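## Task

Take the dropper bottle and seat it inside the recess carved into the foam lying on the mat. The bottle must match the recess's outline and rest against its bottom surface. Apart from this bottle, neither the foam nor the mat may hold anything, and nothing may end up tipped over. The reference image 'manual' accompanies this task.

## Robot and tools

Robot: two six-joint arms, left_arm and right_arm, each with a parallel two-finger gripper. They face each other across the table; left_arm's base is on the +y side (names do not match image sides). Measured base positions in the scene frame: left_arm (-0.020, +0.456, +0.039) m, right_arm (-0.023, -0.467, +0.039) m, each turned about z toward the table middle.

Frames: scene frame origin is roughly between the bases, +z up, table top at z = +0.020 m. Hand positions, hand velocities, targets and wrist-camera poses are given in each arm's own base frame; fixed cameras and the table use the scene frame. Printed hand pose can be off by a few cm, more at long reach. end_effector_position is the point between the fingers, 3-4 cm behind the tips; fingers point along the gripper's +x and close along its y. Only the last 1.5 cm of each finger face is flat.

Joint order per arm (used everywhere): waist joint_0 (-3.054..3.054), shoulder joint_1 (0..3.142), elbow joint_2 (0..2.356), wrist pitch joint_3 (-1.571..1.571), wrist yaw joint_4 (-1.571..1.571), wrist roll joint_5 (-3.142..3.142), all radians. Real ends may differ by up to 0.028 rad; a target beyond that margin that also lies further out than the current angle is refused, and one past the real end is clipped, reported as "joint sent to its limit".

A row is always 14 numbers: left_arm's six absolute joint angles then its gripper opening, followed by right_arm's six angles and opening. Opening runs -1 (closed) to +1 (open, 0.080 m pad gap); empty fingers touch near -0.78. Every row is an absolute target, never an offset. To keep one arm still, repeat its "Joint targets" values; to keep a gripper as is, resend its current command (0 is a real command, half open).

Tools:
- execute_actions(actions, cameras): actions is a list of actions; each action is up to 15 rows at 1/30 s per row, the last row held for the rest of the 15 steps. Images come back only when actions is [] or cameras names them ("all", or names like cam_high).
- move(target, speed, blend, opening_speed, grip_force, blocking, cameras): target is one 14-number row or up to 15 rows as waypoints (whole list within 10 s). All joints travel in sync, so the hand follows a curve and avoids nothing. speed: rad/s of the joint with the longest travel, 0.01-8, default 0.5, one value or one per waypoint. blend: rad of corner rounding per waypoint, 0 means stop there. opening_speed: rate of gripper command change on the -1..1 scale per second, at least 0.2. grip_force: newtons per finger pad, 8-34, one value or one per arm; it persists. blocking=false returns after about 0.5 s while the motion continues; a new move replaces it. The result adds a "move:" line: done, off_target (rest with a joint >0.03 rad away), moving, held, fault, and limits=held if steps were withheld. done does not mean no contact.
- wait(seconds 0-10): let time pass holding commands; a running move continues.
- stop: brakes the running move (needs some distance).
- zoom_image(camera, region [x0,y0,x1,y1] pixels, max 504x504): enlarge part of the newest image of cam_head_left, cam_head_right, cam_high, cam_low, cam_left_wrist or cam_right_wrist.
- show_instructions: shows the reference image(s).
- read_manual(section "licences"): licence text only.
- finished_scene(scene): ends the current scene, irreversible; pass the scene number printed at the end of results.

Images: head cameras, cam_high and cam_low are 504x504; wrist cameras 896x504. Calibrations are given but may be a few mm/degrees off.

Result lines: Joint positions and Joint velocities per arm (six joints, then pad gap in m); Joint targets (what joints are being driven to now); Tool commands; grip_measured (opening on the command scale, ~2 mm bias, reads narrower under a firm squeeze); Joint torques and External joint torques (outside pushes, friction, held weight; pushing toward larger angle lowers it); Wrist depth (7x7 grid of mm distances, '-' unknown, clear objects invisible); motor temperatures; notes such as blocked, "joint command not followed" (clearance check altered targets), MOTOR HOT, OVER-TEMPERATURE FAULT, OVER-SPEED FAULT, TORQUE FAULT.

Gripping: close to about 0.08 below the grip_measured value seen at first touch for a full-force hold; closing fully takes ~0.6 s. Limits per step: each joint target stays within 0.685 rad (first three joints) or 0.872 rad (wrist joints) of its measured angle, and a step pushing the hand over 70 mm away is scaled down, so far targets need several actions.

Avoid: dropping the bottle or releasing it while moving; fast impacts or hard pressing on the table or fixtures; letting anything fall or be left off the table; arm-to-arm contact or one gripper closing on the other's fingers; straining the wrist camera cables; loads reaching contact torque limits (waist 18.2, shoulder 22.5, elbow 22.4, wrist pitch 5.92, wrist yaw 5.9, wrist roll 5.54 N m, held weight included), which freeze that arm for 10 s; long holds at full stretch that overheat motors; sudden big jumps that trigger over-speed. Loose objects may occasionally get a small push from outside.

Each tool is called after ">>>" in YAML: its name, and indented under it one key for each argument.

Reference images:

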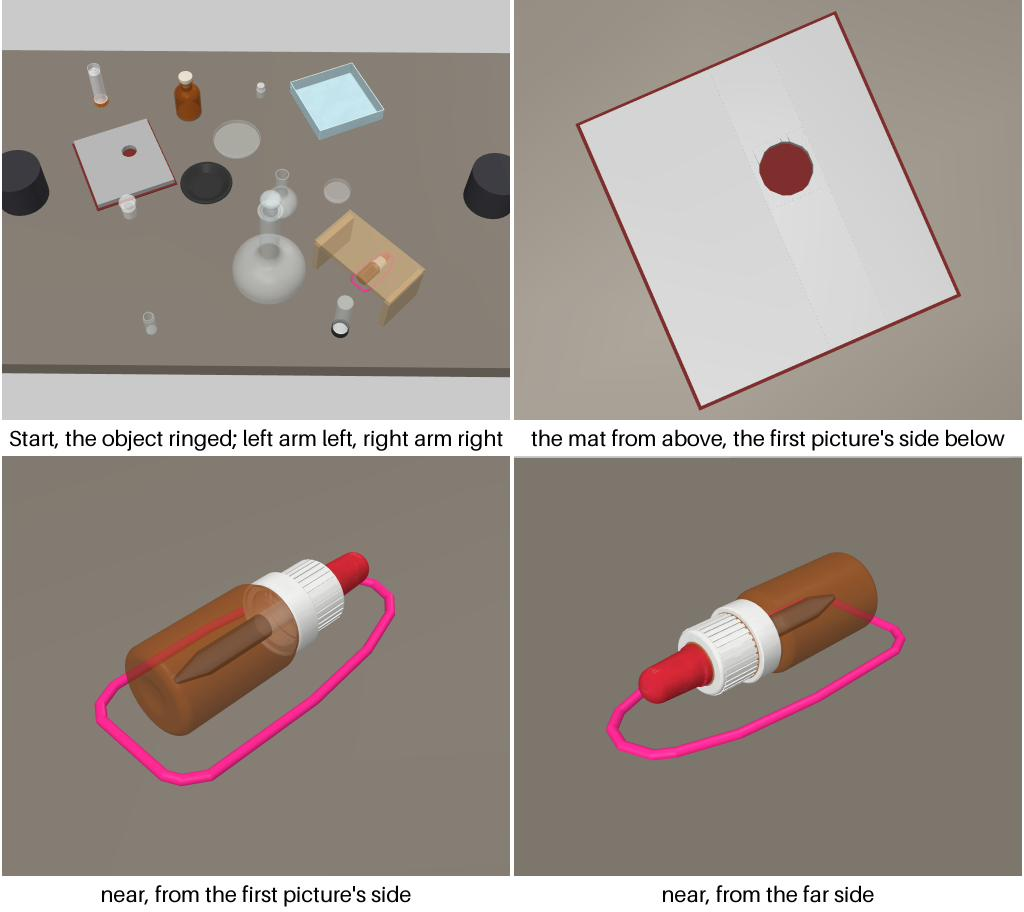

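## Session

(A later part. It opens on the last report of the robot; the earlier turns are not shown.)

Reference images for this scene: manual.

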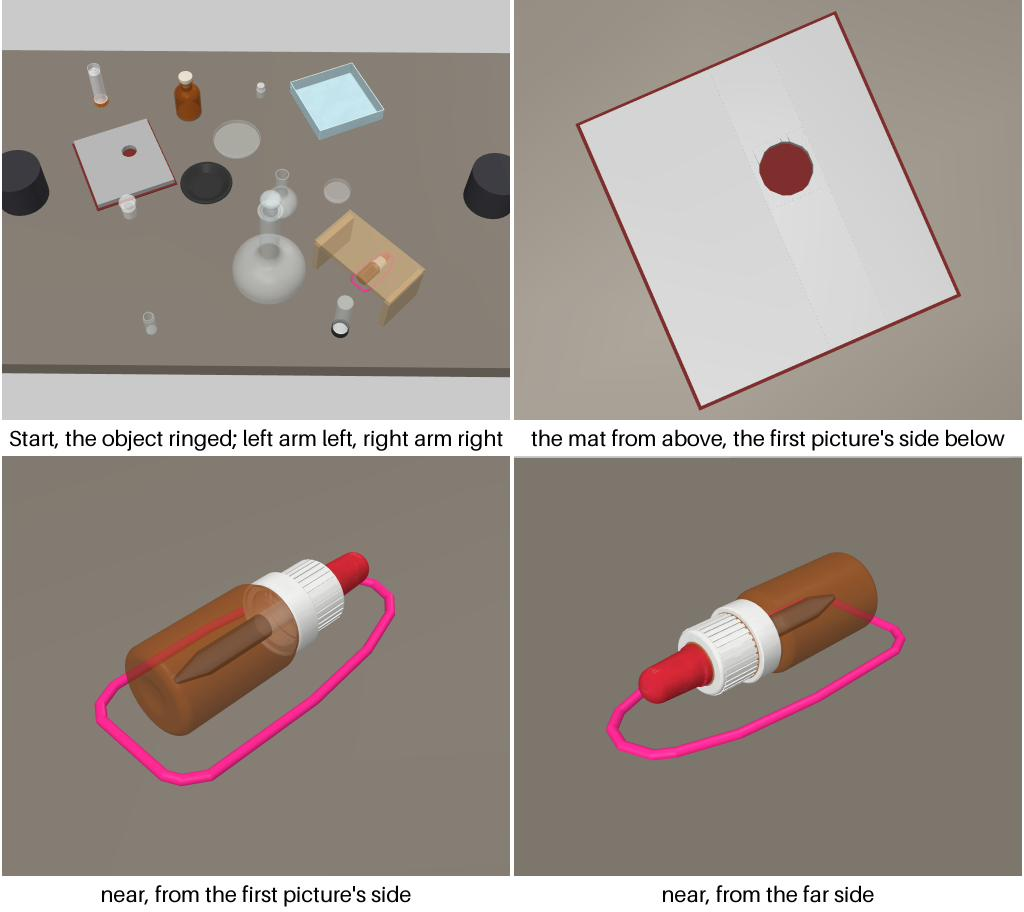

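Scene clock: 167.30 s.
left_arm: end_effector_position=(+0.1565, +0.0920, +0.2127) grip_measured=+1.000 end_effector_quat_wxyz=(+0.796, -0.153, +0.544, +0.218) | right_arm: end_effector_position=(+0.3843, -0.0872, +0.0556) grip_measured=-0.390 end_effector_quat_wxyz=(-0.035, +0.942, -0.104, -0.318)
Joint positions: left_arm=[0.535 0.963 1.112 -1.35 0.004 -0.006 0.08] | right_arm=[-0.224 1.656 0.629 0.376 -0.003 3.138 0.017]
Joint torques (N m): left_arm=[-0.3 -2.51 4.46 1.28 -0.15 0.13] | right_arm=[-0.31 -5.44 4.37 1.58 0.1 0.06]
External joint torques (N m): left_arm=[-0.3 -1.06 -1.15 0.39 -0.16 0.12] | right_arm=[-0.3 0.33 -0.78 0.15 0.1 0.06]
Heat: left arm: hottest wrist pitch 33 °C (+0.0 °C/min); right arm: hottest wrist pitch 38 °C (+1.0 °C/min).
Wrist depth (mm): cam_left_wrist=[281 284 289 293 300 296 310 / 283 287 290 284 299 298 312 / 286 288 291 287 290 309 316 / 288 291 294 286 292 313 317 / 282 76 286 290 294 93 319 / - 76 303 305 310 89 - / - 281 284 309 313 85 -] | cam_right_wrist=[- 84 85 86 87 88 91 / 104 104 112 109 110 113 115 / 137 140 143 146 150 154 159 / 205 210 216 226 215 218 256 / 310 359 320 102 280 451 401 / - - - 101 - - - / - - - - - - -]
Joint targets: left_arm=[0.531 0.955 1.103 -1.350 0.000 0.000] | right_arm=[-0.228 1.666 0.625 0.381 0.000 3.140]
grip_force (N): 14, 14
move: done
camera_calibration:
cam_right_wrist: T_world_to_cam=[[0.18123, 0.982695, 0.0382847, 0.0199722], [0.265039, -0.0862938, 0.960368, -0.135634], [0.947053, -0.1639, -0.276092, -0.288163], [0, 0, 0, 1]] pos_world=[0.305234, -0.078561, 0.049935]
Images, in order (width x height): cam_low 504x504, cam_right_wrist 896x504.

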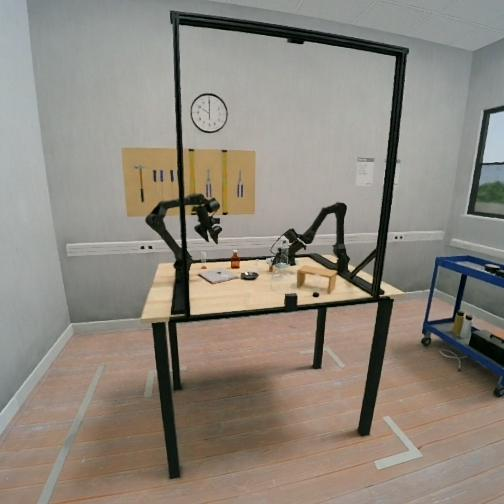

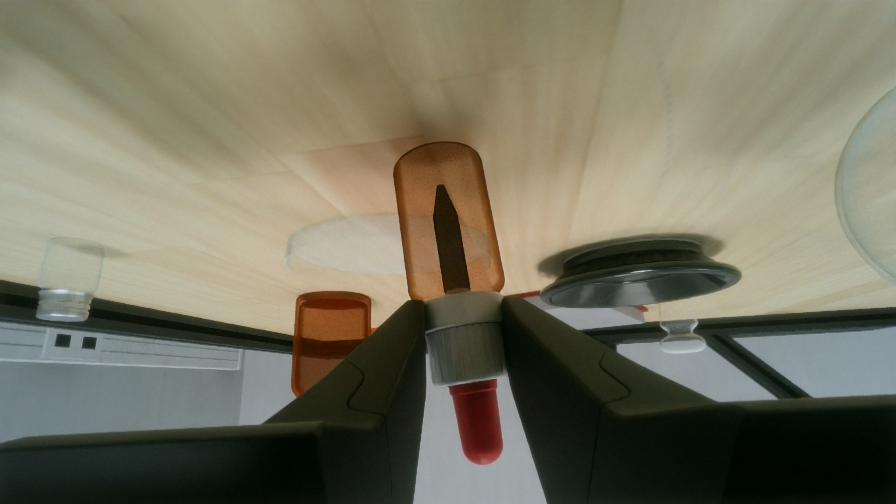

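>>> move:
  target: [0.531,0.955,1.103,-1.35,0,0,1,-0.228,1.677,0.625,0.386,0,3.14,-0.7]
  speed: 0.04

>>> move:
  target: [0.531,0.955,1.103,-1.35,0,0,1,-0.228,1.684,0.625,0.393,0,3.14,-0.7]
  speed: 0.04

>>> move:
  target: [0.531,0.955,1.103,-1.35,0,0,1,-0.228,1.691,0.625,0.400,0,3.14,-0.7]
  speed: 0.04
  cameras: ["cam_right_wrist"]

Scene clock: 174.93 s.
left_arm: end_effector_position=(+0.1565, +0.0920, +0.2127) grip_measured=+1.000 end_effector_quat_wxyz=(+0.796, -0.153, +0.544, +0.218) | right_arm: end_effector_position=(+0.3845, -0.0872, +0.0527) grip_measured=-0.390 end_effector_quat_wxyz=(-0.035, +0.941, -0.104, -0.320)
Joint positions: left_arm=[0.535 0.963 1.112 -1.35 0.004 -0.006 0.08] | right_arm=[-0.224 1.666 0.629 0.382 -0.003 3.138 0.017]
Joint torques (N m): left_arm=[-0.27 -2.71 4.47 1.26 -0.14 0.14] | right_arm=[-0.3 -5.3 4.31 1.56 0.11 0.02]
External joint torques (N m): left_arm=[-0.28 -1.27 -1.17 0.34 -0.13 0.14] | right_arm=[-0.31 0.52 -0.83 0.12 0.11 0.03]
Heat: left arm: hottest wrist pitch 33 °C (+0.0 °C/min); right arm: hottest wrist pitch 40 °C (+3.0 °C/min).
Wrist depth (mm): cam_left_wrist=[281 285 291 295 299 296 310 / 283 288 290 283 297 297 314 / 286 289 291 286 290 309 317 / 288 292 297 288 292 314 317 / 284 76 288 289 293 94 319 / - 76 301 307 311 89 - / - 281 285 309 316 85 -] | cam_right_wrist=[- 80 78 82 84 85 90 / 103 100 108 103 105 107 109 / 131 133 136 139 143 147 161 / 193 199 206 214 208 207 241 / 1004 328 336 102 274 429 440 / - - - 101 - - - / - - - - - - -]
Joint targets: left_arm=[0.531 0.955 1.103 -1.350 0.000 0.000] | right_arm=[-0.228 1.677 0.625 0.386 0.000 3.140]
grip_force (N): 14, 14
move: done

Scene clock: 175.63 s.
left_arm: end_effector_position=(+0.1565, +0.0920, +0.2127) grip_measured=+1.000 end_effector_quat_wxyz=(+0.796, -0.153, +0.544, +0.218) | right_arm: end_effector_position=(+0.3854, -0.0874, +0.0522) grip_measured=-0.390 end_effector_quat_wxyz=(-0.035, +0.942, -0.104, -0.319)
Joint positions: left_arm=[0.535 0.963 1.112 -1.35 0.004 -0.006 0.08] | right_arm=[-0.224 1.672 0.629 0.391 -0.003 3.138 0.017]
Joint torques (N m): left_arm=[-0.34 -2.68 4.37 1.28 -0.13 0.14] | right_arm=[-0.32 -5.14 4.26 1.44 0.1 0.07]
External joint torques (N m): left_arm=[-0.32 -1.26 -1.27 0.37 -0.14 0.14] | right_arm=[-0.3 0.64 -0.77 0.03 0.1 0.07]
Heat: left arm: hottest wrist pitch 33 °C (+0.0 °C/min); right arm: hottest wrist pitch 40 °C (+3.0 °C/min).
Wrist depth (mm): cam_left_wrist=[281 284 291 293 300 295 307 / 284 287 289 282 300 297 314 / 284 290 292 287 289 309 314 / 286 292 295 285 293 313 315 / 284 76 287 289 294 94 320 / - 76 301 308 311 89 - / - 281 284 309 315 85 -] | cam_right_wrist=[- 80 78 81 83 88 90 / 103 100 107 103 105 107 109 / 131 133 136 139 143 147 161 / 193 200 207 215 207 207 243 / 309 331 305 102 274 435 459 / - - - 100 - - - / - - - - - - -]
Joint targets: left_arm=[0.531 0.955 1.103 -1.350 0.000 0.000] | right_arm=[-0.228 1.684 0.625 0.393 0.000 3.140]
grip_force (N): 14, 14
move: done

Scene clock: 176.33 s.
left_arm: end_effector_position=(+0.1565, +0.0920, +0.2127) grip_measured=+1.000 end_effector_quat_wxyz=(+0.796, -0.153, +0.544, +0.218) | right_arm: end_effector_position=(+0.3862, -0.0876, +0.0518) grip_measured=-0.390 end_effector_quat_wxyz=(-0.035, +0.942, -0.104, -0.317)
Joint positions: left_arm=[0.535 0.963 1.112 -1.35 0.004 -0.006 0.08] | right_arm=[-0.224 1.677 0.629 0.399 -0.003 3.138 0.017]
Joint torques (N m): left_arm=[-0.35 -2.62 4.4 1.27 -0.13 0.13] | right_arm=[-0.2 -4.97 4.2 1.35 0.13 0.05]
External joint torques (N m): left_arm=[-0.34 -1.2 -1.19 0.37 -0.13 0.13] | right_arm=[-0.18 0.84 -0.85 -0.07 0.12 0.05]
Heat: left arm: hottest wrist pitch 33 °C (+0.0 °C/min); right arm: hottest wrist pitch 40 °C (+3.0 °C/min).
Wrist depth (mm): cam_left_wrist=[281 286 290 294 299 294 310 / 283 287 290 283 300 297 311 / 286 287 292 285 290 310 313 / 288 292 293 288 292 313 319 / 283 76 286 288 294 94 319 / - 76 301 308 313 89 - / - 281 285 310 314 85 -] | cam_right_wrist=[- 79 78 81 83 88 89 / 103 100 107 103 105 107 109 / 131 133 136 139 143 147 162 / 193 202 207 216 205 210 243 / 1012 340 308 102 275 432 454 / - - - 101 - - - / - - - - - - -]
Joint targets: left_arm=[0.531 0.955 1.103 -1.350 0.000 0.000] | right_arm=[-0.228 1.691 0.625 0.400 0.000 3.140]
grip_force (N): 14, 14
move: done
camera_calibration:
cam_right_wrist: T_world_to_cam=[[0.181148, 0.982713, 0.0382149, 0.0202035], [0.263285, -0.0858987, 0.960886, -0.131789], [0.947558, -0.164001, -0.274294, -0.291376], [0, 0, 0, 1]] pos_world=[0.307133, -0.0789607, 0.0459393]
Images, in order (width x height): cam_right_wrist 896x504.

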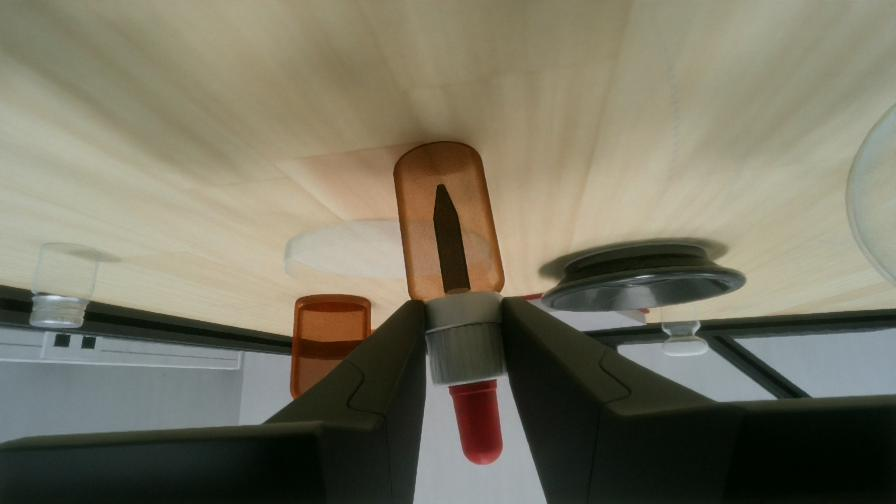

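>>> move:
  target:
    - [0.531,0.955,1.103,-1.35,0,0,1,-0.228,1.684,0.625,0.393,0,3.14,-0.1]
    - [0.531,0.955,1.103,-1.35,0,0,1,-0.228,1.684,0.625,0.393,0,3.14,0.4]
    - [0.531,0.955,1.103,-1.35,0,0,1,-0.228,1.478,0.5505,0.2614,0,3.14,0.4]
    - [0.531,0.955,1.103,-1.35,0,0,1,-0.228,1.2606,0.507,0.088,0,3.14,0.4]
  blend: [0,0,0.05,0]
  speed: 0.3
  opening_speed: 0.5
  cameras: ["all"]

Scene clock: 223.20 s.
left_arm: end_effector_position=(+0.1565, +0.0920, +0.2127) grip_measured=+1.000 end_effector_quat_wxyz=(+0.796, -0.153, +0.544, +0.218) | right_arm: end_effector_position=(+0.3236, -0.0734, +0.0937) grip_measured=+0.396 end_effector_quat_wxyz=(-0.036, +0.938, -0.104, -0.329)
Joint positions: left_arm=[0.535 0.963 1.112 -1.35 0.004 -0.006 0.08] | right_arm=[-0.225 1.275 0.512 0.088 -0.003 3.139 0.053]
Joint torques (N m): left_arm=[-0.34 -2.65 4.44 1.3 -0.13 0.16] | right_arm=[-0.36 -6.22 4.91 1.32 0.12 0.05]
External joint torques (N m): left_arm=[-0.33 -1.17 -1.19 0.4 -0.14 0.16] | right_arm=[-0.36 -2.42 -1.02 -0.08 0.12 0.05]
Heat: left arm: hottest wrist pitch 32 °C (-1.0 °C/min); right arm: hottest wrist pitch 40 °C (+2.0 °C/min).
Wrist depth (mm): cam_left_wrist=[281 287 290 294 298 296 310 / 284 288 289 282 298 297 310 / 285 288 292 286 288 310 316 / 288 291 294 288 293 309 319 / 283 76 285 290 293 94 317 / - 76 301 306 311 89 - / - 281 284 309 315 85 -] | cam_right_wrist=[- 123 135 137 138 140 142 / 160 151 168 170 174 176 179 / 190 217 221 227 232 237 243 / 285 312 330 282 321 360 381 / 1140 - 461 494 431 542 573 / - - 81 1637 - - - / - - 1615 1637 - - -]
Joint targets: left_arm=[0.531 0.955 1.103 -1.350 0.000 0.000] | right_arm=[-0.228 1.261 0.507 0.088 0.000 3.140]
grip_force (N): 14, 14
move: done
camera_calibration:
cam_left_wrist: T_world_to_cam=[[0.46534, -0.884017, 0.0444076, 0.00452748], [-0.883865, -0.466773, -0.0301022, 0.213789], [0.0473392, -0.0252425, -0.99856, 0.280595], [0, 0, 0, 1]] pos_world=[0.17357, 0.110876, 0.286425]
cam_right_wrist: T_world_to_cam=[[0.182784, 0.982356, 0.0395935, 0.0153792], [0.287347, -0.0918924, 0.953408, -0.161979], [0.940225, -0.16289, -0.299073, -0.213472], [0, 0, 0, 1]] pos_world=[0.244445, -0.0647651, 0.0899797]

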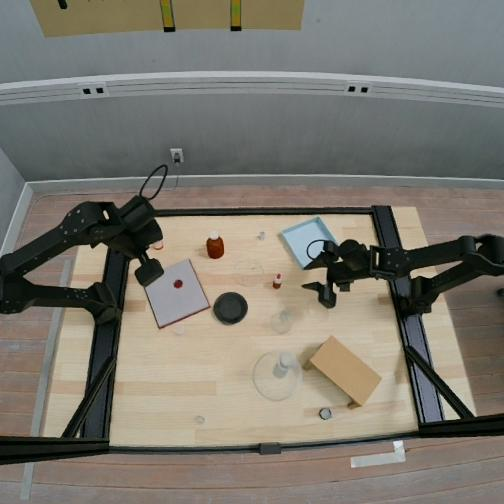

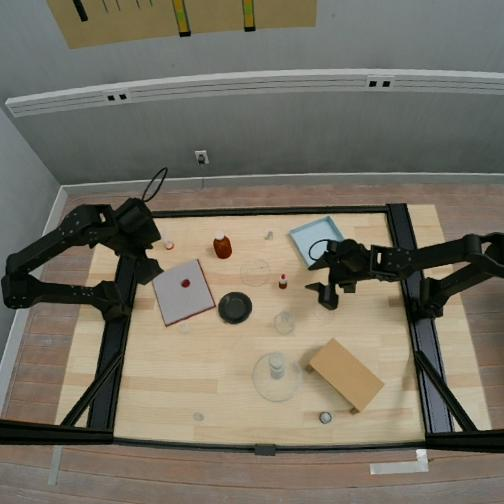

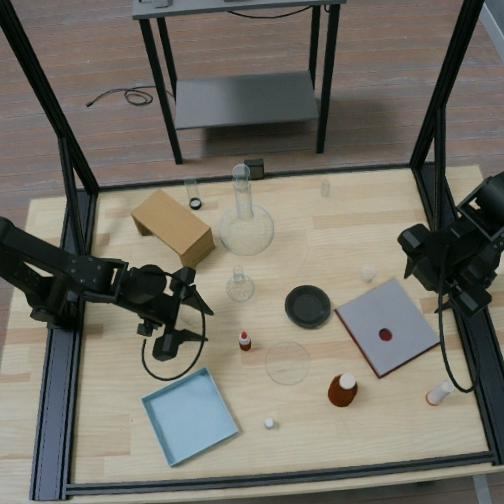

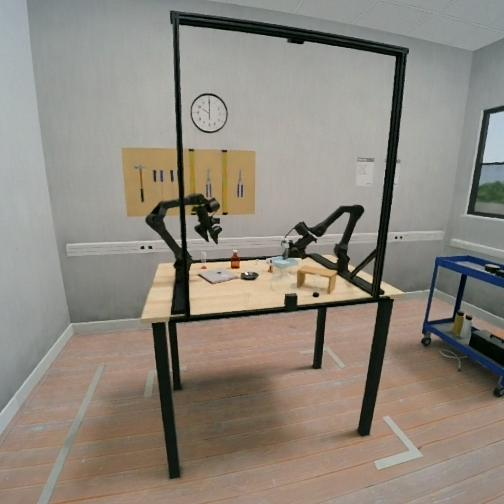

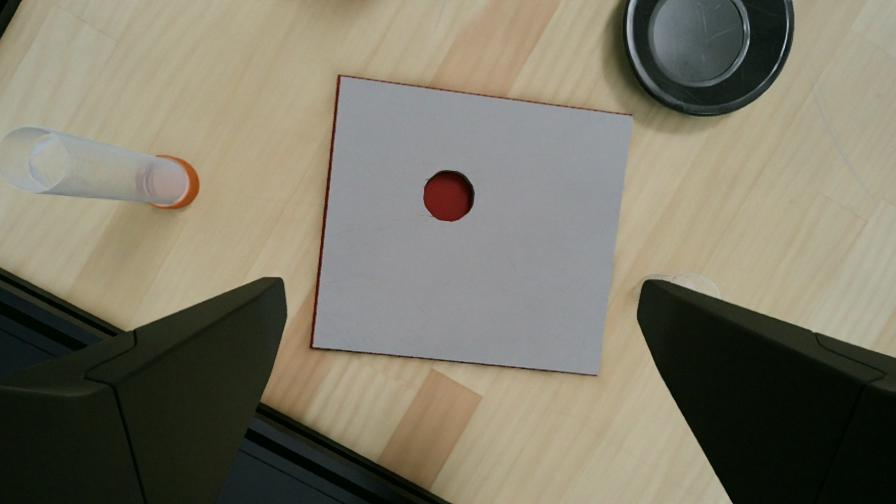

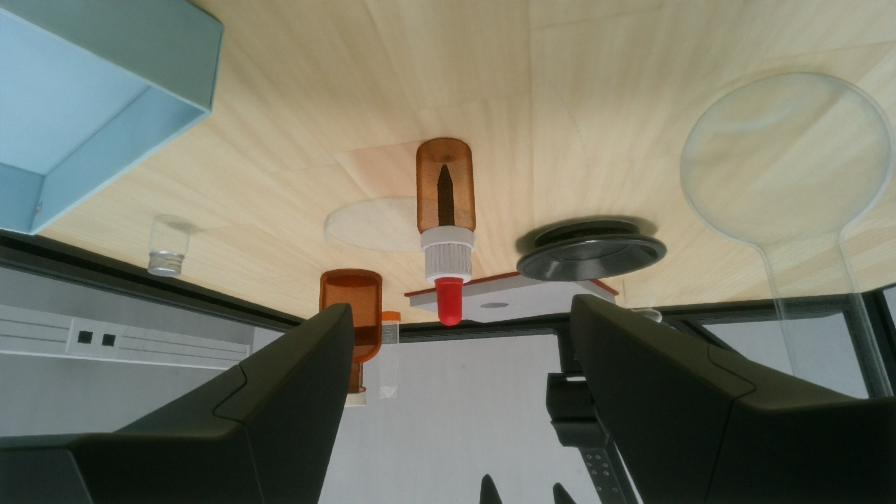

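>>> move:
  target:
    - [0.531,1.2,1.4,-1.25,0,0,1,-0.228,0.652,0.6,-0.85,0,3.12,0.4]
    - [0.231,2.018,1.985,-1.167,0,0,0.6,-0.9,0.652,0.6,-0.85,0,3.12,0.4]
  blend: [0.1,0]
  speed: 0.6
  cameras: ["cam_left_wrist","cam_high"]

Scene clock: 253.63 s.
left_arm: end_effector_position=(+0.4447, +0.1039, +0.1872) grip_measured=+0.603 end_effector_quat_wxyz=(+0.816, -0.069, +0.566, +0.095) | right_arm: end_effector_position=(+0.1202, -0.1496, +0.1338) grip_measured=+0.397 end_effector_quat_wxyz=(-0.186, +0.810, -0.383, -0.404)
Joint positions: left_arm=[0.231 2.012 1.969 -1.169 0.003 -0.005 0.062] | right_arm=[-0.896 0.659 0.588 -0.85 -0.003 3.122 0.053]
Joint torques (N m): left_arm=[0.06 -8.78 7.53 1.42 -0.11 0.13] | right_arm=[-0.36 -1.58 7.37 1.02 0.12 -0.1]
External joint torques (N m): left_arm=[0.04 0.17 1.73 0.59 -0.11 0.13] | right_arm=[-0.37 -1.16 1.16 -0.13 0.11 -0.1]
Heat: left arm: hottest wrist pitch 32 °C (-1.0 °C/min); right arm: hottest wrist pitch 40 °C (-1.0 °C/min).
Wrist depth (mm): cam_left_wrist=[243 246 250 254 258 262 266 / 245 249 253 255 261 266 271 / 249 251 257 260 264 269 274 / 252 255 258 264 267 272 276 / 253 83 262 267 269 88 280 / - - 267 269 265 76 - / - - 270 266 269 69 -] | cam_right_wrist=[151 172 174 176 178 179 181 / 181 201 204 206 209 211 213 / 222 242 245 239 234 253 259 / 935 276 293 311 313 310 315 / 945 - - - 106 414 453 / 827 - 91 1418 - - - / - - - 1394 - - -]
Joint targets: left_arm=[0.231 2.018 1.985 -1.167 0.000 0.000] | right_arm=[-0.900 0.652 0.600 -0.850 0.000 3.120]
grip_force (N): 14, 14
move: done
camera_calibration:
cam_left_wrist: T_world_to_cam=[[0.179845, -0.982703, 0.0441576, 0.019344], [-0.983373, -0.180754, -0.0175085, 0.485501], [0.0251873, -0.0402745, -0.998871, 0.253366], [0, 0, 0, 1]] pos_world=[0.467568, 0.11697, 0.260726]
Images, in order (width x height): cam_high 504x504, cam_left_wrist 896x504.

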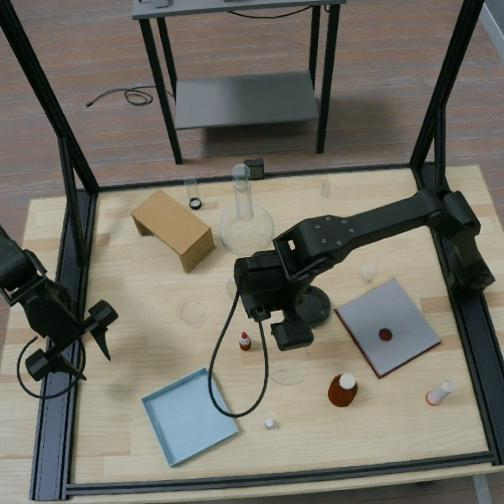

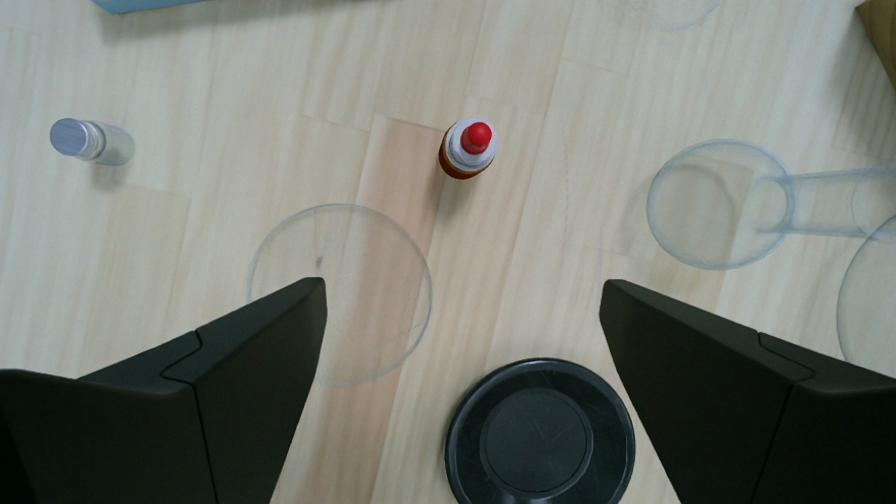

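>>> move:
  target: [0.2,2.26,2.03,-0.97,0,0,0.6,-0.9,0.652,0.6,-0.85,0,3.12,0.4]
  speed: 0.4
  cameras: ["cam_left_wrist"]

Scene clock: 274.47 s.
left_arm: end_effector_position=(+0.5049, +0.1031, +0.1040) grip_measured=+0.603 end_effector_quat_wxyz=(+0.818, -0.061, +0.567, +0.083) | right_arm: end_effector_position=(+0.1202, -0.1496, +0.1338) grip_measured=+0.397 end_effector_quat_wxyz=(-0.186, +0.810, -0.383, -0.404)
Joint positions: left_arm=[0.202 2.253 2.013 -0.972 0.003 -0.005 0.062] | right_arm=[-0.896 0.659 0.588 -0.85 -0.003 3.122 0.053]
Joint torques (N m): left_arm=[-0.12 -10.27 7.69 1.41 -0.1 0.12] | right_arm=[-0.36 -1.56 7.4 1.07 0.12 -0.11]
External joint torques (N m): left_arm=[-0.03 0.44 1.62 0.52 -0.11 0.12] | right_arm=[-0.38 -1.15 1.2 -0.07 0.12 -0.11]
Heat: left arm: hottest shoulder 36 °C (+7.1 °C/min); right arm: hottest wrist pitch 38 °C (-3.0 °C/min).
Wrist depth (mm): cam_left_wrist=[151 161 167 169 172 175 177 / 165 167 169 172 174 177 180 / 167 169 171 174 177 179 183 / 169 170 173 176 179 182 185 / 171 171 176 117 180 88 188 / - - 178 181 183 76 - / - - 181 184 186 69 -] | cam_right_wrist=[150 173 174 176 178 179 181 / 181 201 204 206 209 211 213 / 211 241 244 239 235 253 259 / - - 294 311 320 309 328 / 1025 - 1426 359 106 413 430 / 833 - 91 1496 - - - / - - - 1355 - - -]
Joint targets: left_arm=[0.200 2.260 2.030 -0.970 0.000 0.000] | right_arm=[-0.900 0.652 0.600 -0.850 0.000 3.120]
grip_force (N): 14, 14
move: done
camera_calibration:
cam_left_wrist: T_world_to_cam=[[0.152017, -0.987391, 0.0441642, 0.025974], [-0.988085, -0.152908, -0.0175306, 0.542692], [0.0240627, -0.040973, -0.99887, 0.169251], [0, 0, 0, 1]] pos_world=[0.528205, 0.115563, 0.177426]
Images, in order (width x height): cam_left_wrist 896x504.

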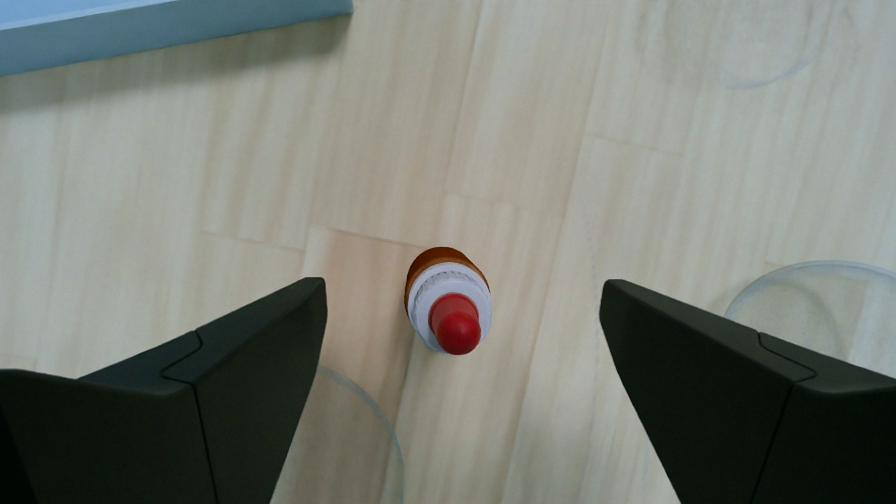

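>>> move:
  target:
    - [0.2,2.279,1.875,-0.796,0,0,0.6,-0.9,0.652,0.6,-0.85,0,3.12,0.4]
    - [0.2,2.279,1.875,-0.796,0,0,-0.5,-0.9,0.652,0.6,-0.85,0,3.12,0.4]
  speed: 0.2
  opening_speed: 0.5
  cameras: ["cam_left_wrist"]

Scene clock: 286.63 s.
left_arm: end_effector_position=(+0.5113, +0.1044, +0.0674) grip_measured=-0.267 end_effector_quat_wxyz=(+0.826, -0.059, +0.554, +0.084) | right_arm: end_effector_position=(+0.1202, -0.1496, +0.1338) grip_measured=+0.397 end_effector_quat_wxyz=(-0.186, +0.810, -0.383, -0.404)
Joint positions: left_arm=[0.202 2.269 1.885 -0.798 0.003 -0.005 0.023] | right_arm=[-0.896 0.659 0.588 -0.85 -0.003 3.122 0.053]
Joint torques (N m): left_arm=[-0.15 -9.93 4.63 1.49 -0.09 0.13] | right_arm=[-0.33 -1.6 7.41 1.07 0.1 -0.08]
External joint torques (N m): left_arm=[-0.14 0.62 -1.3 0.59 -0.1 0.13] | right_arm=[-0.32 -1.12 1.13 -0.1 0.1 -0.08]
Motor temperatures (°C): left_arm=[23 40 35 33 26 26] | right_arm=[23 26 34 38 27 26]
Heat: left arm: hottest shoulder 40 °C (+11.1 °C/min); right arm: hottest wrist pitch 38 °C (-2.0 °C/min).
Wrist depth (mm): cam_left_wrist=[130 132 134 136 138 141 142 / 131 133 135 137 139 142 144 / 133 134 136 138 141 143 145 / 134 135 137 140 142 145 147 / 135 137 137 93 92 146 148 / - - - 79 77 - - / - - - 144 72 - -] | cam_right_wrist=[151 172 174 176 178 180 181 / 176 201 204 206 208 211 213 / 211 242 245 239 234 254 259 / 1016 273 295 311 316 314 316 / - - - 356 105 413 395 / 827 - 91 1534 - - - / - - - 1355 1515 - -]
Joint targets: left_arm=[0.200 2.279 1.875 -0.796 0.000 0.000] | right_arm=[-0.900 0.652 0.600 -0.850 0.000 3.120]
grip_force (N): 14, 14
move: done
camera_calibration:
cam_left_wrist: T_world_to_cam=[[0.150762, -0.987648, 0.0426827, 0.0287389], [-0.987161, -0.152712, -0.0468237, 0.550005], [0.0527635, -0.0350754, -0.997991, 0.11723], [0, 0, 0, 1]] pos_world=[0.532425, 0.116488, 0.141521]
Images, in order (width x height): cam_left_wrist 896x504.

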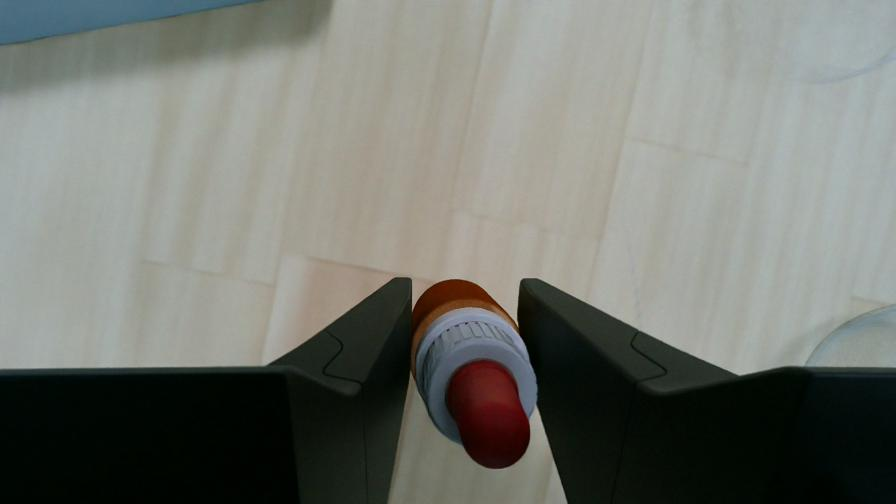

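>>> move:
  target:
    - [0.2,2.158,2.035,-1.053,0,0,-0.5,-0.9,0.652,0.6,-0.85,0,3.12,0.4]
    - [0.25,1.588,1.365,-0.957,0,0,-0.5,-0.9,0.652,0.6,-0.85,0,3.12,0.4]
    - [0.495,1.085,0.824,-0.919,0,0,-0.5,-0.9,0.652,0.6,-0.85,0,3.12,0.4]
  speed: 0.4
  blend: [0.05,0.1,0]
  cameras: ["cam_left_wrist","cam_high","cam_head_left"]

Scene clock: 307.20 s.
left_arm: end_effector_position=(+0.2064, +0.1098, +0.1308) grip_measured=-0.267 end_effector_quat_wxyz=(+0.805, -0.139, +0.540, +0.202) | right_arm: end_effector_position=(+0.1202, -0.1496, +0.1338) grip_measured=+0.397 end_effector_quat_wxyz=(-0.186, +0.810, -0.383, -0.404)
Joint positions: left_arm=[0.491 1.095 0.834 -0.922 0.003 -0.005 0.023] | right_arm=[-0.896 0.659 0.588 -0.85 -0.003 3.122 0.053]
Joint torques (N m): left_arm=[0.4 -4.21 4.77 1.54 -0.09 0.11] | right_arm=[-0.39 -1.55 7.29 1.04 0.12 -0.09]
External joint torques (N m): left_arm=[0.42 -1.49 -1.27 0.63 -0.1 0.11] | right_arm=[-0.4 -1.09 1.02 -0.13 0.12 -0.08]
Heat: left arm: hottest shoulder 42 °C (+13.2 °C/min); right arm: hottest wrist pitch 37 °C (-4.1 °C/min).
Wrist depth (mm): cam_left_wrist=[204 207 210 213 216 214 214 / 205 208 211 215 219 214 215 / 206 209 200 202 207 223 227 / 208 211 200 203 207 225 228 / 209 212 93 93 92 226 230 / - - - 79 78 - - / - - - 207 72 - -] | cam_right_wrist=[150 172 174 176 178 180 181 / 176 201 204 206 209 211 214 / 212 242 245 239 233 254 259 / 945 1000 290 311 312 310 330 / 927 1047 - 361 328 415 451 / 841 - 91 1564 - - - / - - 1173 1355 - - -]
Joint targets: left_arm=[0.495 1.085 0.824 -0.919 0.000 0.000] | right_arm=[-0.900 0.652 0.600 -0.850 0.000 3.120]
grip_force (N): 14, 14
move: done
camera_calibration:
cam_left_wrist: T_world_to_cam=[[0.425777, -0.903818, 0.0427399, 0.0113073], [-0.902818, -0.427504, -0.0464758, 0.265525], [0.0602771, -0.018798, -0.998005, 0.19355], [0, 0, 0, 1]] pos_world=[0.22324, 0.127371, 0.205021]
Images, in order (width x height): cam_head_left 504x504, cam_high 504x504, cam_left_wrist 896x504.

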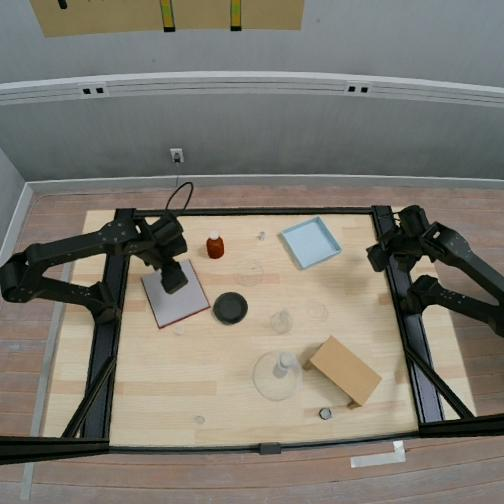

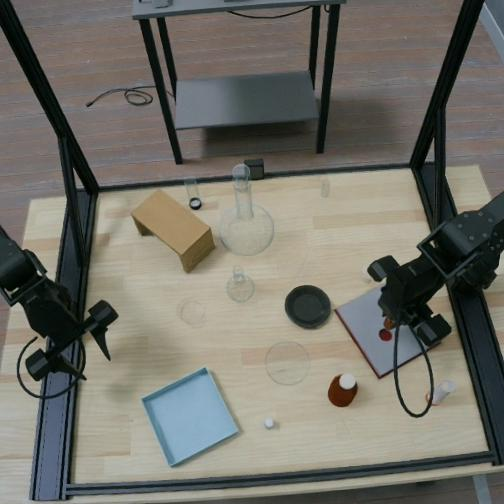

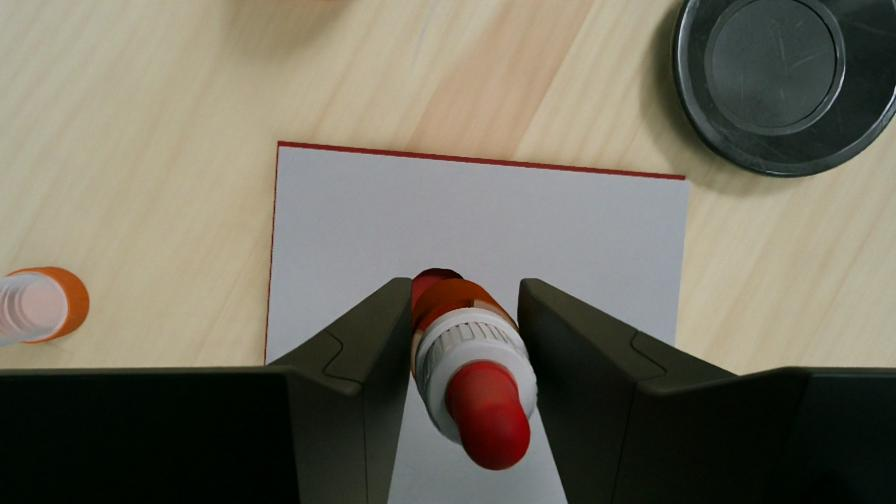

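>>> move:
  target: [0.508,1.111,0.688,-0.762,0,0,-0.5,-0.9,0.652,0.6,-0.85,0,3.12,0.4]
  speed: 0.25
  cameras: ["cam_left_wrist","cam_high"]

>>> zoom_image:
  camera: "cam_high"
  region: [320, 260, 450, 390]

>>> zoom_image:
  camera: "cam_left_wrist"
  region: [350, 180, 600, 430]

Scene clock: 337.83 s.
left_arm: end_effector_position=(+0.2057, +0.1129, +0.0957) grip_measured=-0.267 end_effector_quat_wxyz=(+0.806, -0.141, +0.536, +0.208) | right_arm: end_effector_position=(+0.1202, -0.1496, +0.1338) grip_measured=+0.397 end_effector_quat_wxyz=(-0.186, +0.810, -0.383, -0.404)
Joint positions: left_arm=[0.504 1.107 0.697 -0.765 0.003 -0.005 0.023] | right_arm=[-0.896 0.659 0.588 -0.85 -0.003 3.122 0.053]
Joint torques (N m): left_arm=[0.43 -2.67 4.71 1.58 -0.1 0.11] | right_arm=[-0.35 -1.64 7.33 1.05 0.12 -0.09]
External joint torques (N m): left_arm=[0.42 0.05 -1.23 0.67 -0.1 0.11] | right_arm=[-0.36 -1.23 1.11 -0.11 0.11 -0.09]
Motor temperatures (°C): left_arm=[23 35 33 33 26 26] | right_arm=[23 25 36 37 27 26]
Heat: left arm: hottest shoulder 35 °C (-3.0 °C/min); right arm: hottest wrist pitch 37 °C (-1.0 °C/min).
Wrist depth (mm): cam_left_wrist=[172 174 177 179 183 185 181 / 173 175 178 181 184 186 180 / 173 176 165 167 170 184 190 / 174 177 166 168 171 174 193 / 175 177 165 93 92 175 193 / - - - 79 77 - - / - - - 171 72 - -] | cam_right_wrist=[151 172 175 176 178 180 181 / 176 201 204 206 209 211 213 / 210 242 245 239 235 253 260 / - 278 293 310 302 309 330 / - 1089 1167 337 106 415 453 / 841 - 91 1594 - - - / - - - 1340 - - -]
Joint targets: left_arm=[0.508 1.111 0.688 -0.762 0.000 0.000] | right_arm=[-0.900 0.652 0.600 -0.850 0.000 3.120]
grip_force (N): 14, 14
move: done
camera_calibration:
cam_left_wrist: T_world_to_cam=[[0.437167, -0.898387, 0.0422605, 0.0130029], [-0.896821, -0.438983, -0.0548273, 0.265478], [0.0678078, -0.0139314, -0.997601, 0.156389], [0, 0, 0, 1]] pos_world=[0.221797, 0.130401, 0.17002]
Images, in order (width x height): cam_high 504x504, cam_left_wrist 896x504.

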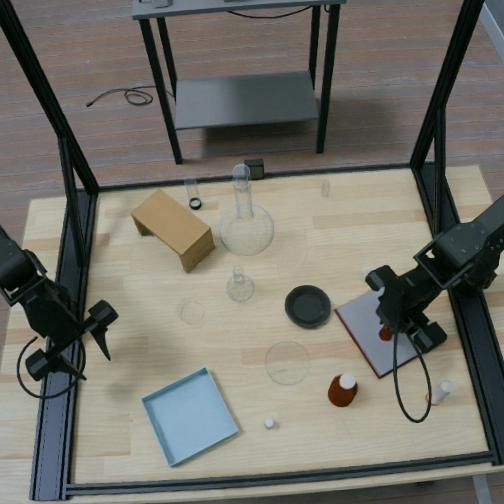

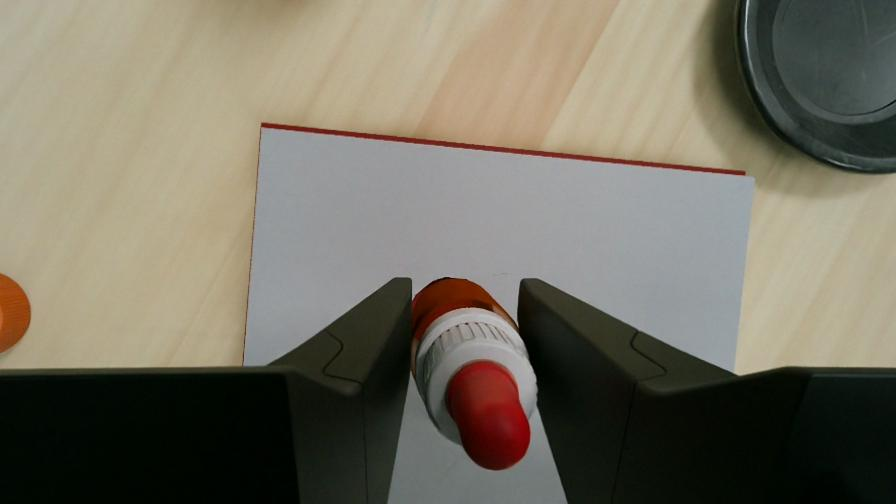

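Scaled by 3.877 from the camera's 504x504 image, which has a finer 720x720 frame.

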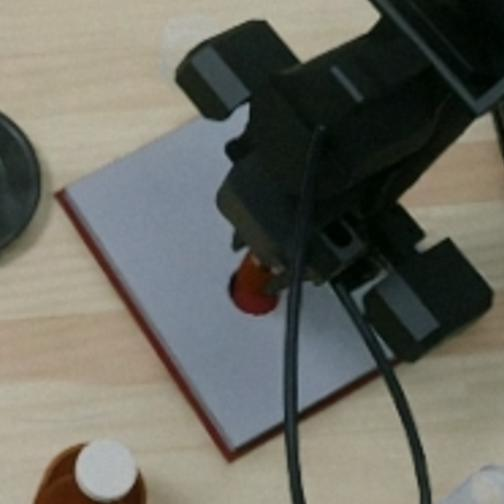

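Scaled by 2.016 from the camera's 896x504 image, which has a finer 1280x720 frame.

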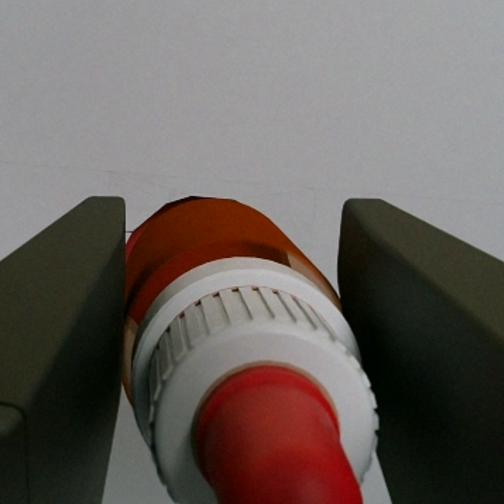

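>>> zoom_image:
  camera: "cam_high"
  region: [365, 310, 405, 350]

Scaled by 12.600 from the camera's 504x504 image, which has a finer 720x720 frame.

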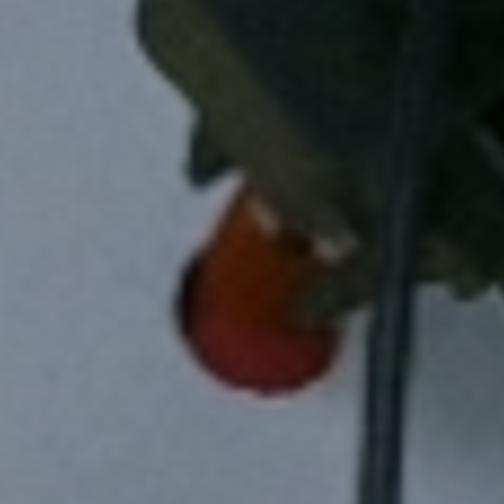

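>>> move:
  target: [0.517,1.12,0.654,-0.725,0,0,-0.5,-0.9,0.652,0.6,-0.85,0,3.12,0.4]
  speed: 0.1
  cameras: ["cam_left_wrist","cam_high"]

>>> zoom_image:
  camera: "cam_high"
  region: [365, 310, 405, 350]

>>> zoom_image:
  camera: "cam_left_wrist"
  region: [400, 230, 530, 360]

Scene clock: 367.47 s.
left_arm: end_effector_position=(+0.2037, +0.1142, +0.0858) grip_measured=-0.267 end_effector_quat_wxyz=(+0.804, -0.144, +0.538, +0.211) | right_arm: end_effector_position=(+0.1202, -0.1496, +0.1338) grip_measured=+0.397 end_effector_quat_wxyz=(-0.186, +0.810, -0.383, -0.404)
Joint positions: left_arm=[0.513 1.116 0.663 -0.728 0.003 -0.005 0.023] | right_arm=[-0.896 0.659 0.588 -0.85 -0.003 3.122 0.053]
Joint torques (N m): left_arm=[0.33 -2.54 4.7 1.59 -0.09 0.11] | right_arm=[-0.28 -1.57 7.28 1.04 0.12 -0.08]
External joint torques (N m): left_arm=[0.3 0.2 -1.29 0.65 -0.09 0.11] | right_arm=[-0.29 -1.13 1.04 -0.12 0.12 -0.08]
Heat: left arm: hottest wrist pitch 34 °C (+2.0 °C/min); right arm: hottest wrist pitch 37 °C (+0.0 °C/min).
Wrist depth (mm): cam_left_wrist=[163 164 167 170 173 175 170 / 163 165 167 171 174 177 170 / 164 166 155 158 160 164 180 / 165 167 156 157 161 164 182 / 166 167 155 93 92 165 183 / - - - 79 78 - - / - - - - 72 - -] | cam_right_wrist=[151 172 174 176 178 179 181 / 175 201 204 206 209 211 214 / 221 241 245 239 235 254 259 / - 272 294 296 308 343 330 / - - - - 105 413 452 / 838 - 91 1534 - - 586 / - - - 1284 1534 - -]
Joint targets: left_arm=[0.517 1.120 0.654 -0.725 0.000 0.000] | right_arm=[-0.900 0.652 0.600 -0.850 0.000 3.120]
grip_force (N): 14, 14
move: done
camera_calibration:
cam_left_wrist: T_world_to_cam=[[0.445593, -0.894222, 0.0425847, 0.0132826], [-0.892999, -0.447337, -0.0494316, 0.263458], [0.0632525, -0.0160017, -0.997869, 0.147878], [0, 0, 0, 1]] pos_world=[0.219996, 0.132099, 0.16002]
Images, in order (width x height): cam_high 504x504, cam_left_wrist 896x504.

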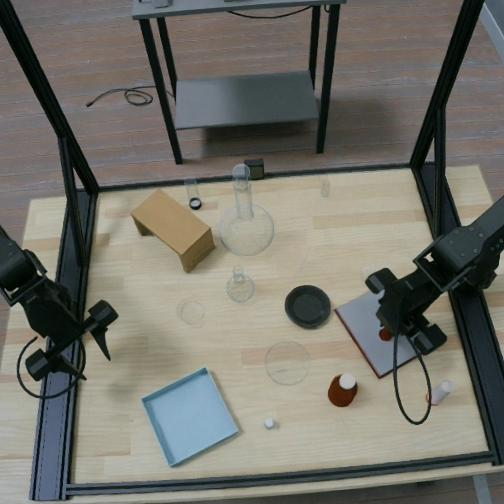

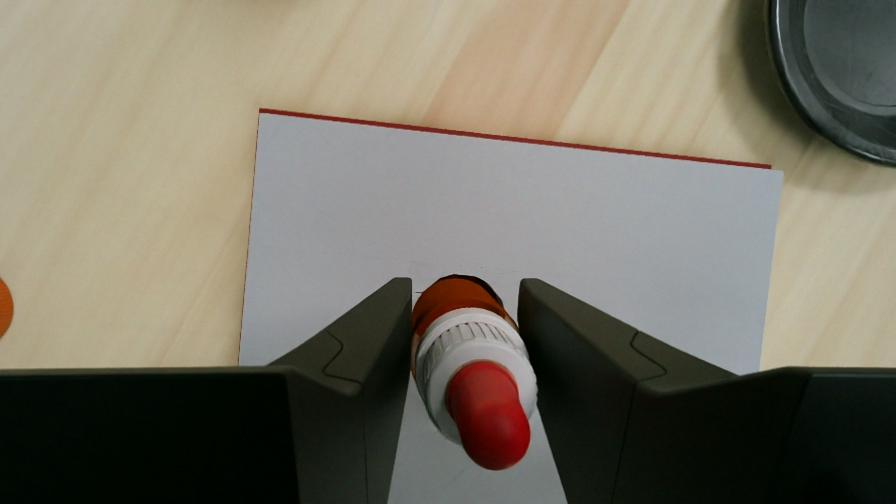

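Scaled by 12.600 from the camera's 504x504 image, which has a finer 720x720 frame.

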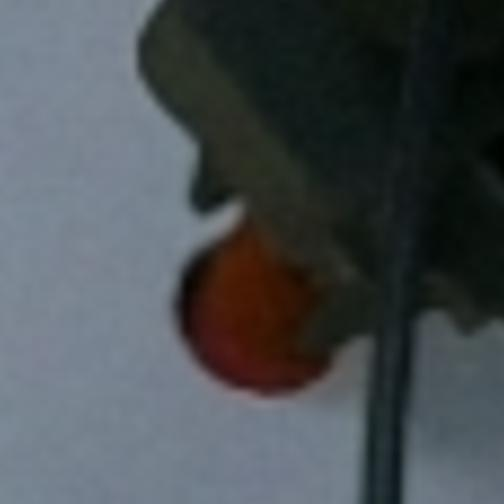

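Scaled by 3.877 from the camera's 896x504 image, which has a finer 1280x720 frame.

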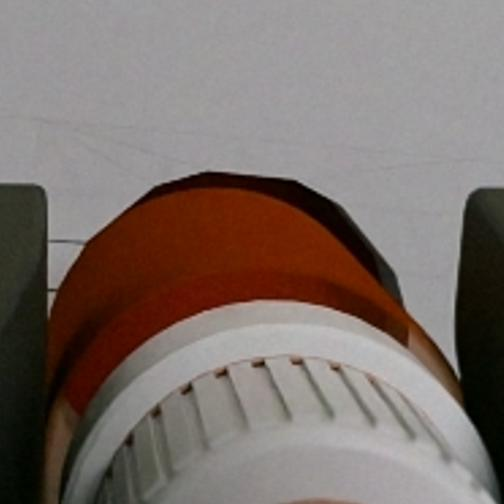

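>>> move:
  target:
    - [0.5115,1.12,0.654,-0.725,0,0,-0.5,-0.9,0.652,0.6,-0.85,0,3.12,0.4]
    - [0.5115,1.126,0.63,-0.697,0,0,-0.5,-0.9,0.652,0.6,-0.85,0,3.12,0.4]
  speed: 0.08
  cameras: ["cam_left_wrist"]

>>> zoom_image:
  camera: "cam_left_wrist"
  region: [400, 230, 530, 360]

Scene clock: 380.63 s.
left_arm: end_effector_position=(+0.2031, +0.1139, +0.0789) grip_measured=-0.267 end_effector_quat_wxyz=(+0.803, -0.145, +0.538, +0.211) | right_arm: end_effector_position=(+0.1202, -0.1496, +0.1338) grip_measured=+0.397 end_effector_quat_wxyz=(-0.186, +0.810, -0.383, -0.404)
Joint positions: left_arm=[0.513 1.122 0.639 -0.7 0.003 -0.005 0.023] | right_arm=[-0.896 0.659 0.588 -0.85 -0.003 3.122 0.053]
Joint torques (N m): left_arm=[-0.03 -2.55 4.55 1.58 -0.1 0.13] | right_arm=[-0.32 -1.58 7.33 1.05 0.11 -0.09]
External joint torques (N m): left_arm=[-0.05 0.22 -1.37 0.66 -0.1 0.13] | right_arm=[-0.32 -1.15 1.07 -0.12 0.11 -0.09]
Heat: left arm: hottest wrist pitch 33 °C (+0.0 °C/min); right arm: hottest wrist pitch 37 °C (+0.0 °C/min).
Wrist depth (mm): cam_left_wrist=[156 158 161 163 166 168 163 / 157 159 158 164 166 170 163 / 158 159 148 150 153 156 173 / 158 160 149 151 153 156 174 / 160 161 149 92 92 158 175 / - - - 79 78 - - / - - - 155 72 - -] | cam_right_wrist=[151 172 174 176 178 180 182 / 182 201 204 206 208 211 213 / 210 242 245 239 234 254 260 / 1016 - 295 295 318 310 331 / - - - - 106 412 453 / 833 - 91 1333 - - 584 / - - 1173 1304 - - -]
Joint targets: left_arm=[0.512 1.126 0.630 -0.697 0.000 0.000] | right_arm=[-0.900 0.652 0.600 -0.850 0.000 3.120]
grip_force (N): 14, 14
move: done
camera_calibration:
cam_left_wrist: T_world_to_cam=[[0.445674, -0.894177, 0.0426774, 0.0134969], [-0.893097, -0.447386, -0.0471504, 0.262201], [0.0612541, -0.0171013, -0.997976, 0.14152], [0, 0, 0, 1]] pos_world=[0.219487, 0.131794, 0.153021]
Images, in order (width x height): cam_left_wrist 896x504.

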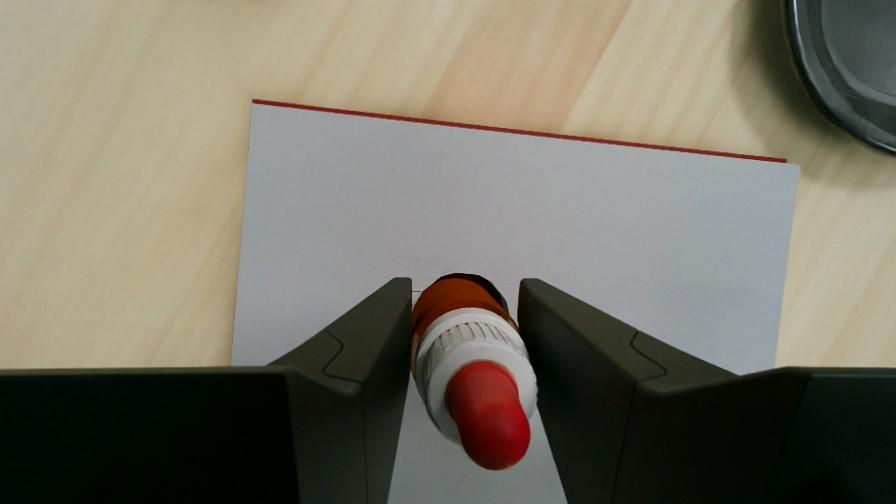

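Scaled by 3.877 from the camera's 896x504 image, which has a finer 1280x720 frame.

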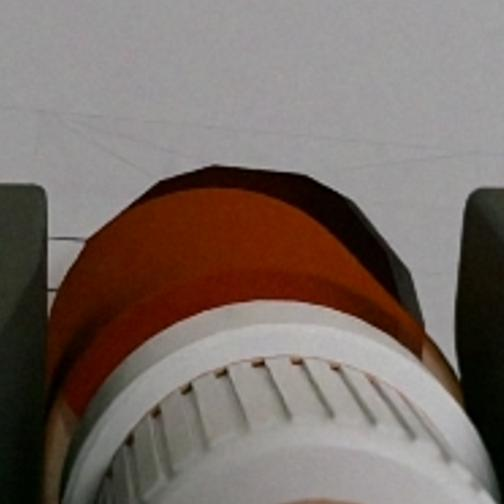

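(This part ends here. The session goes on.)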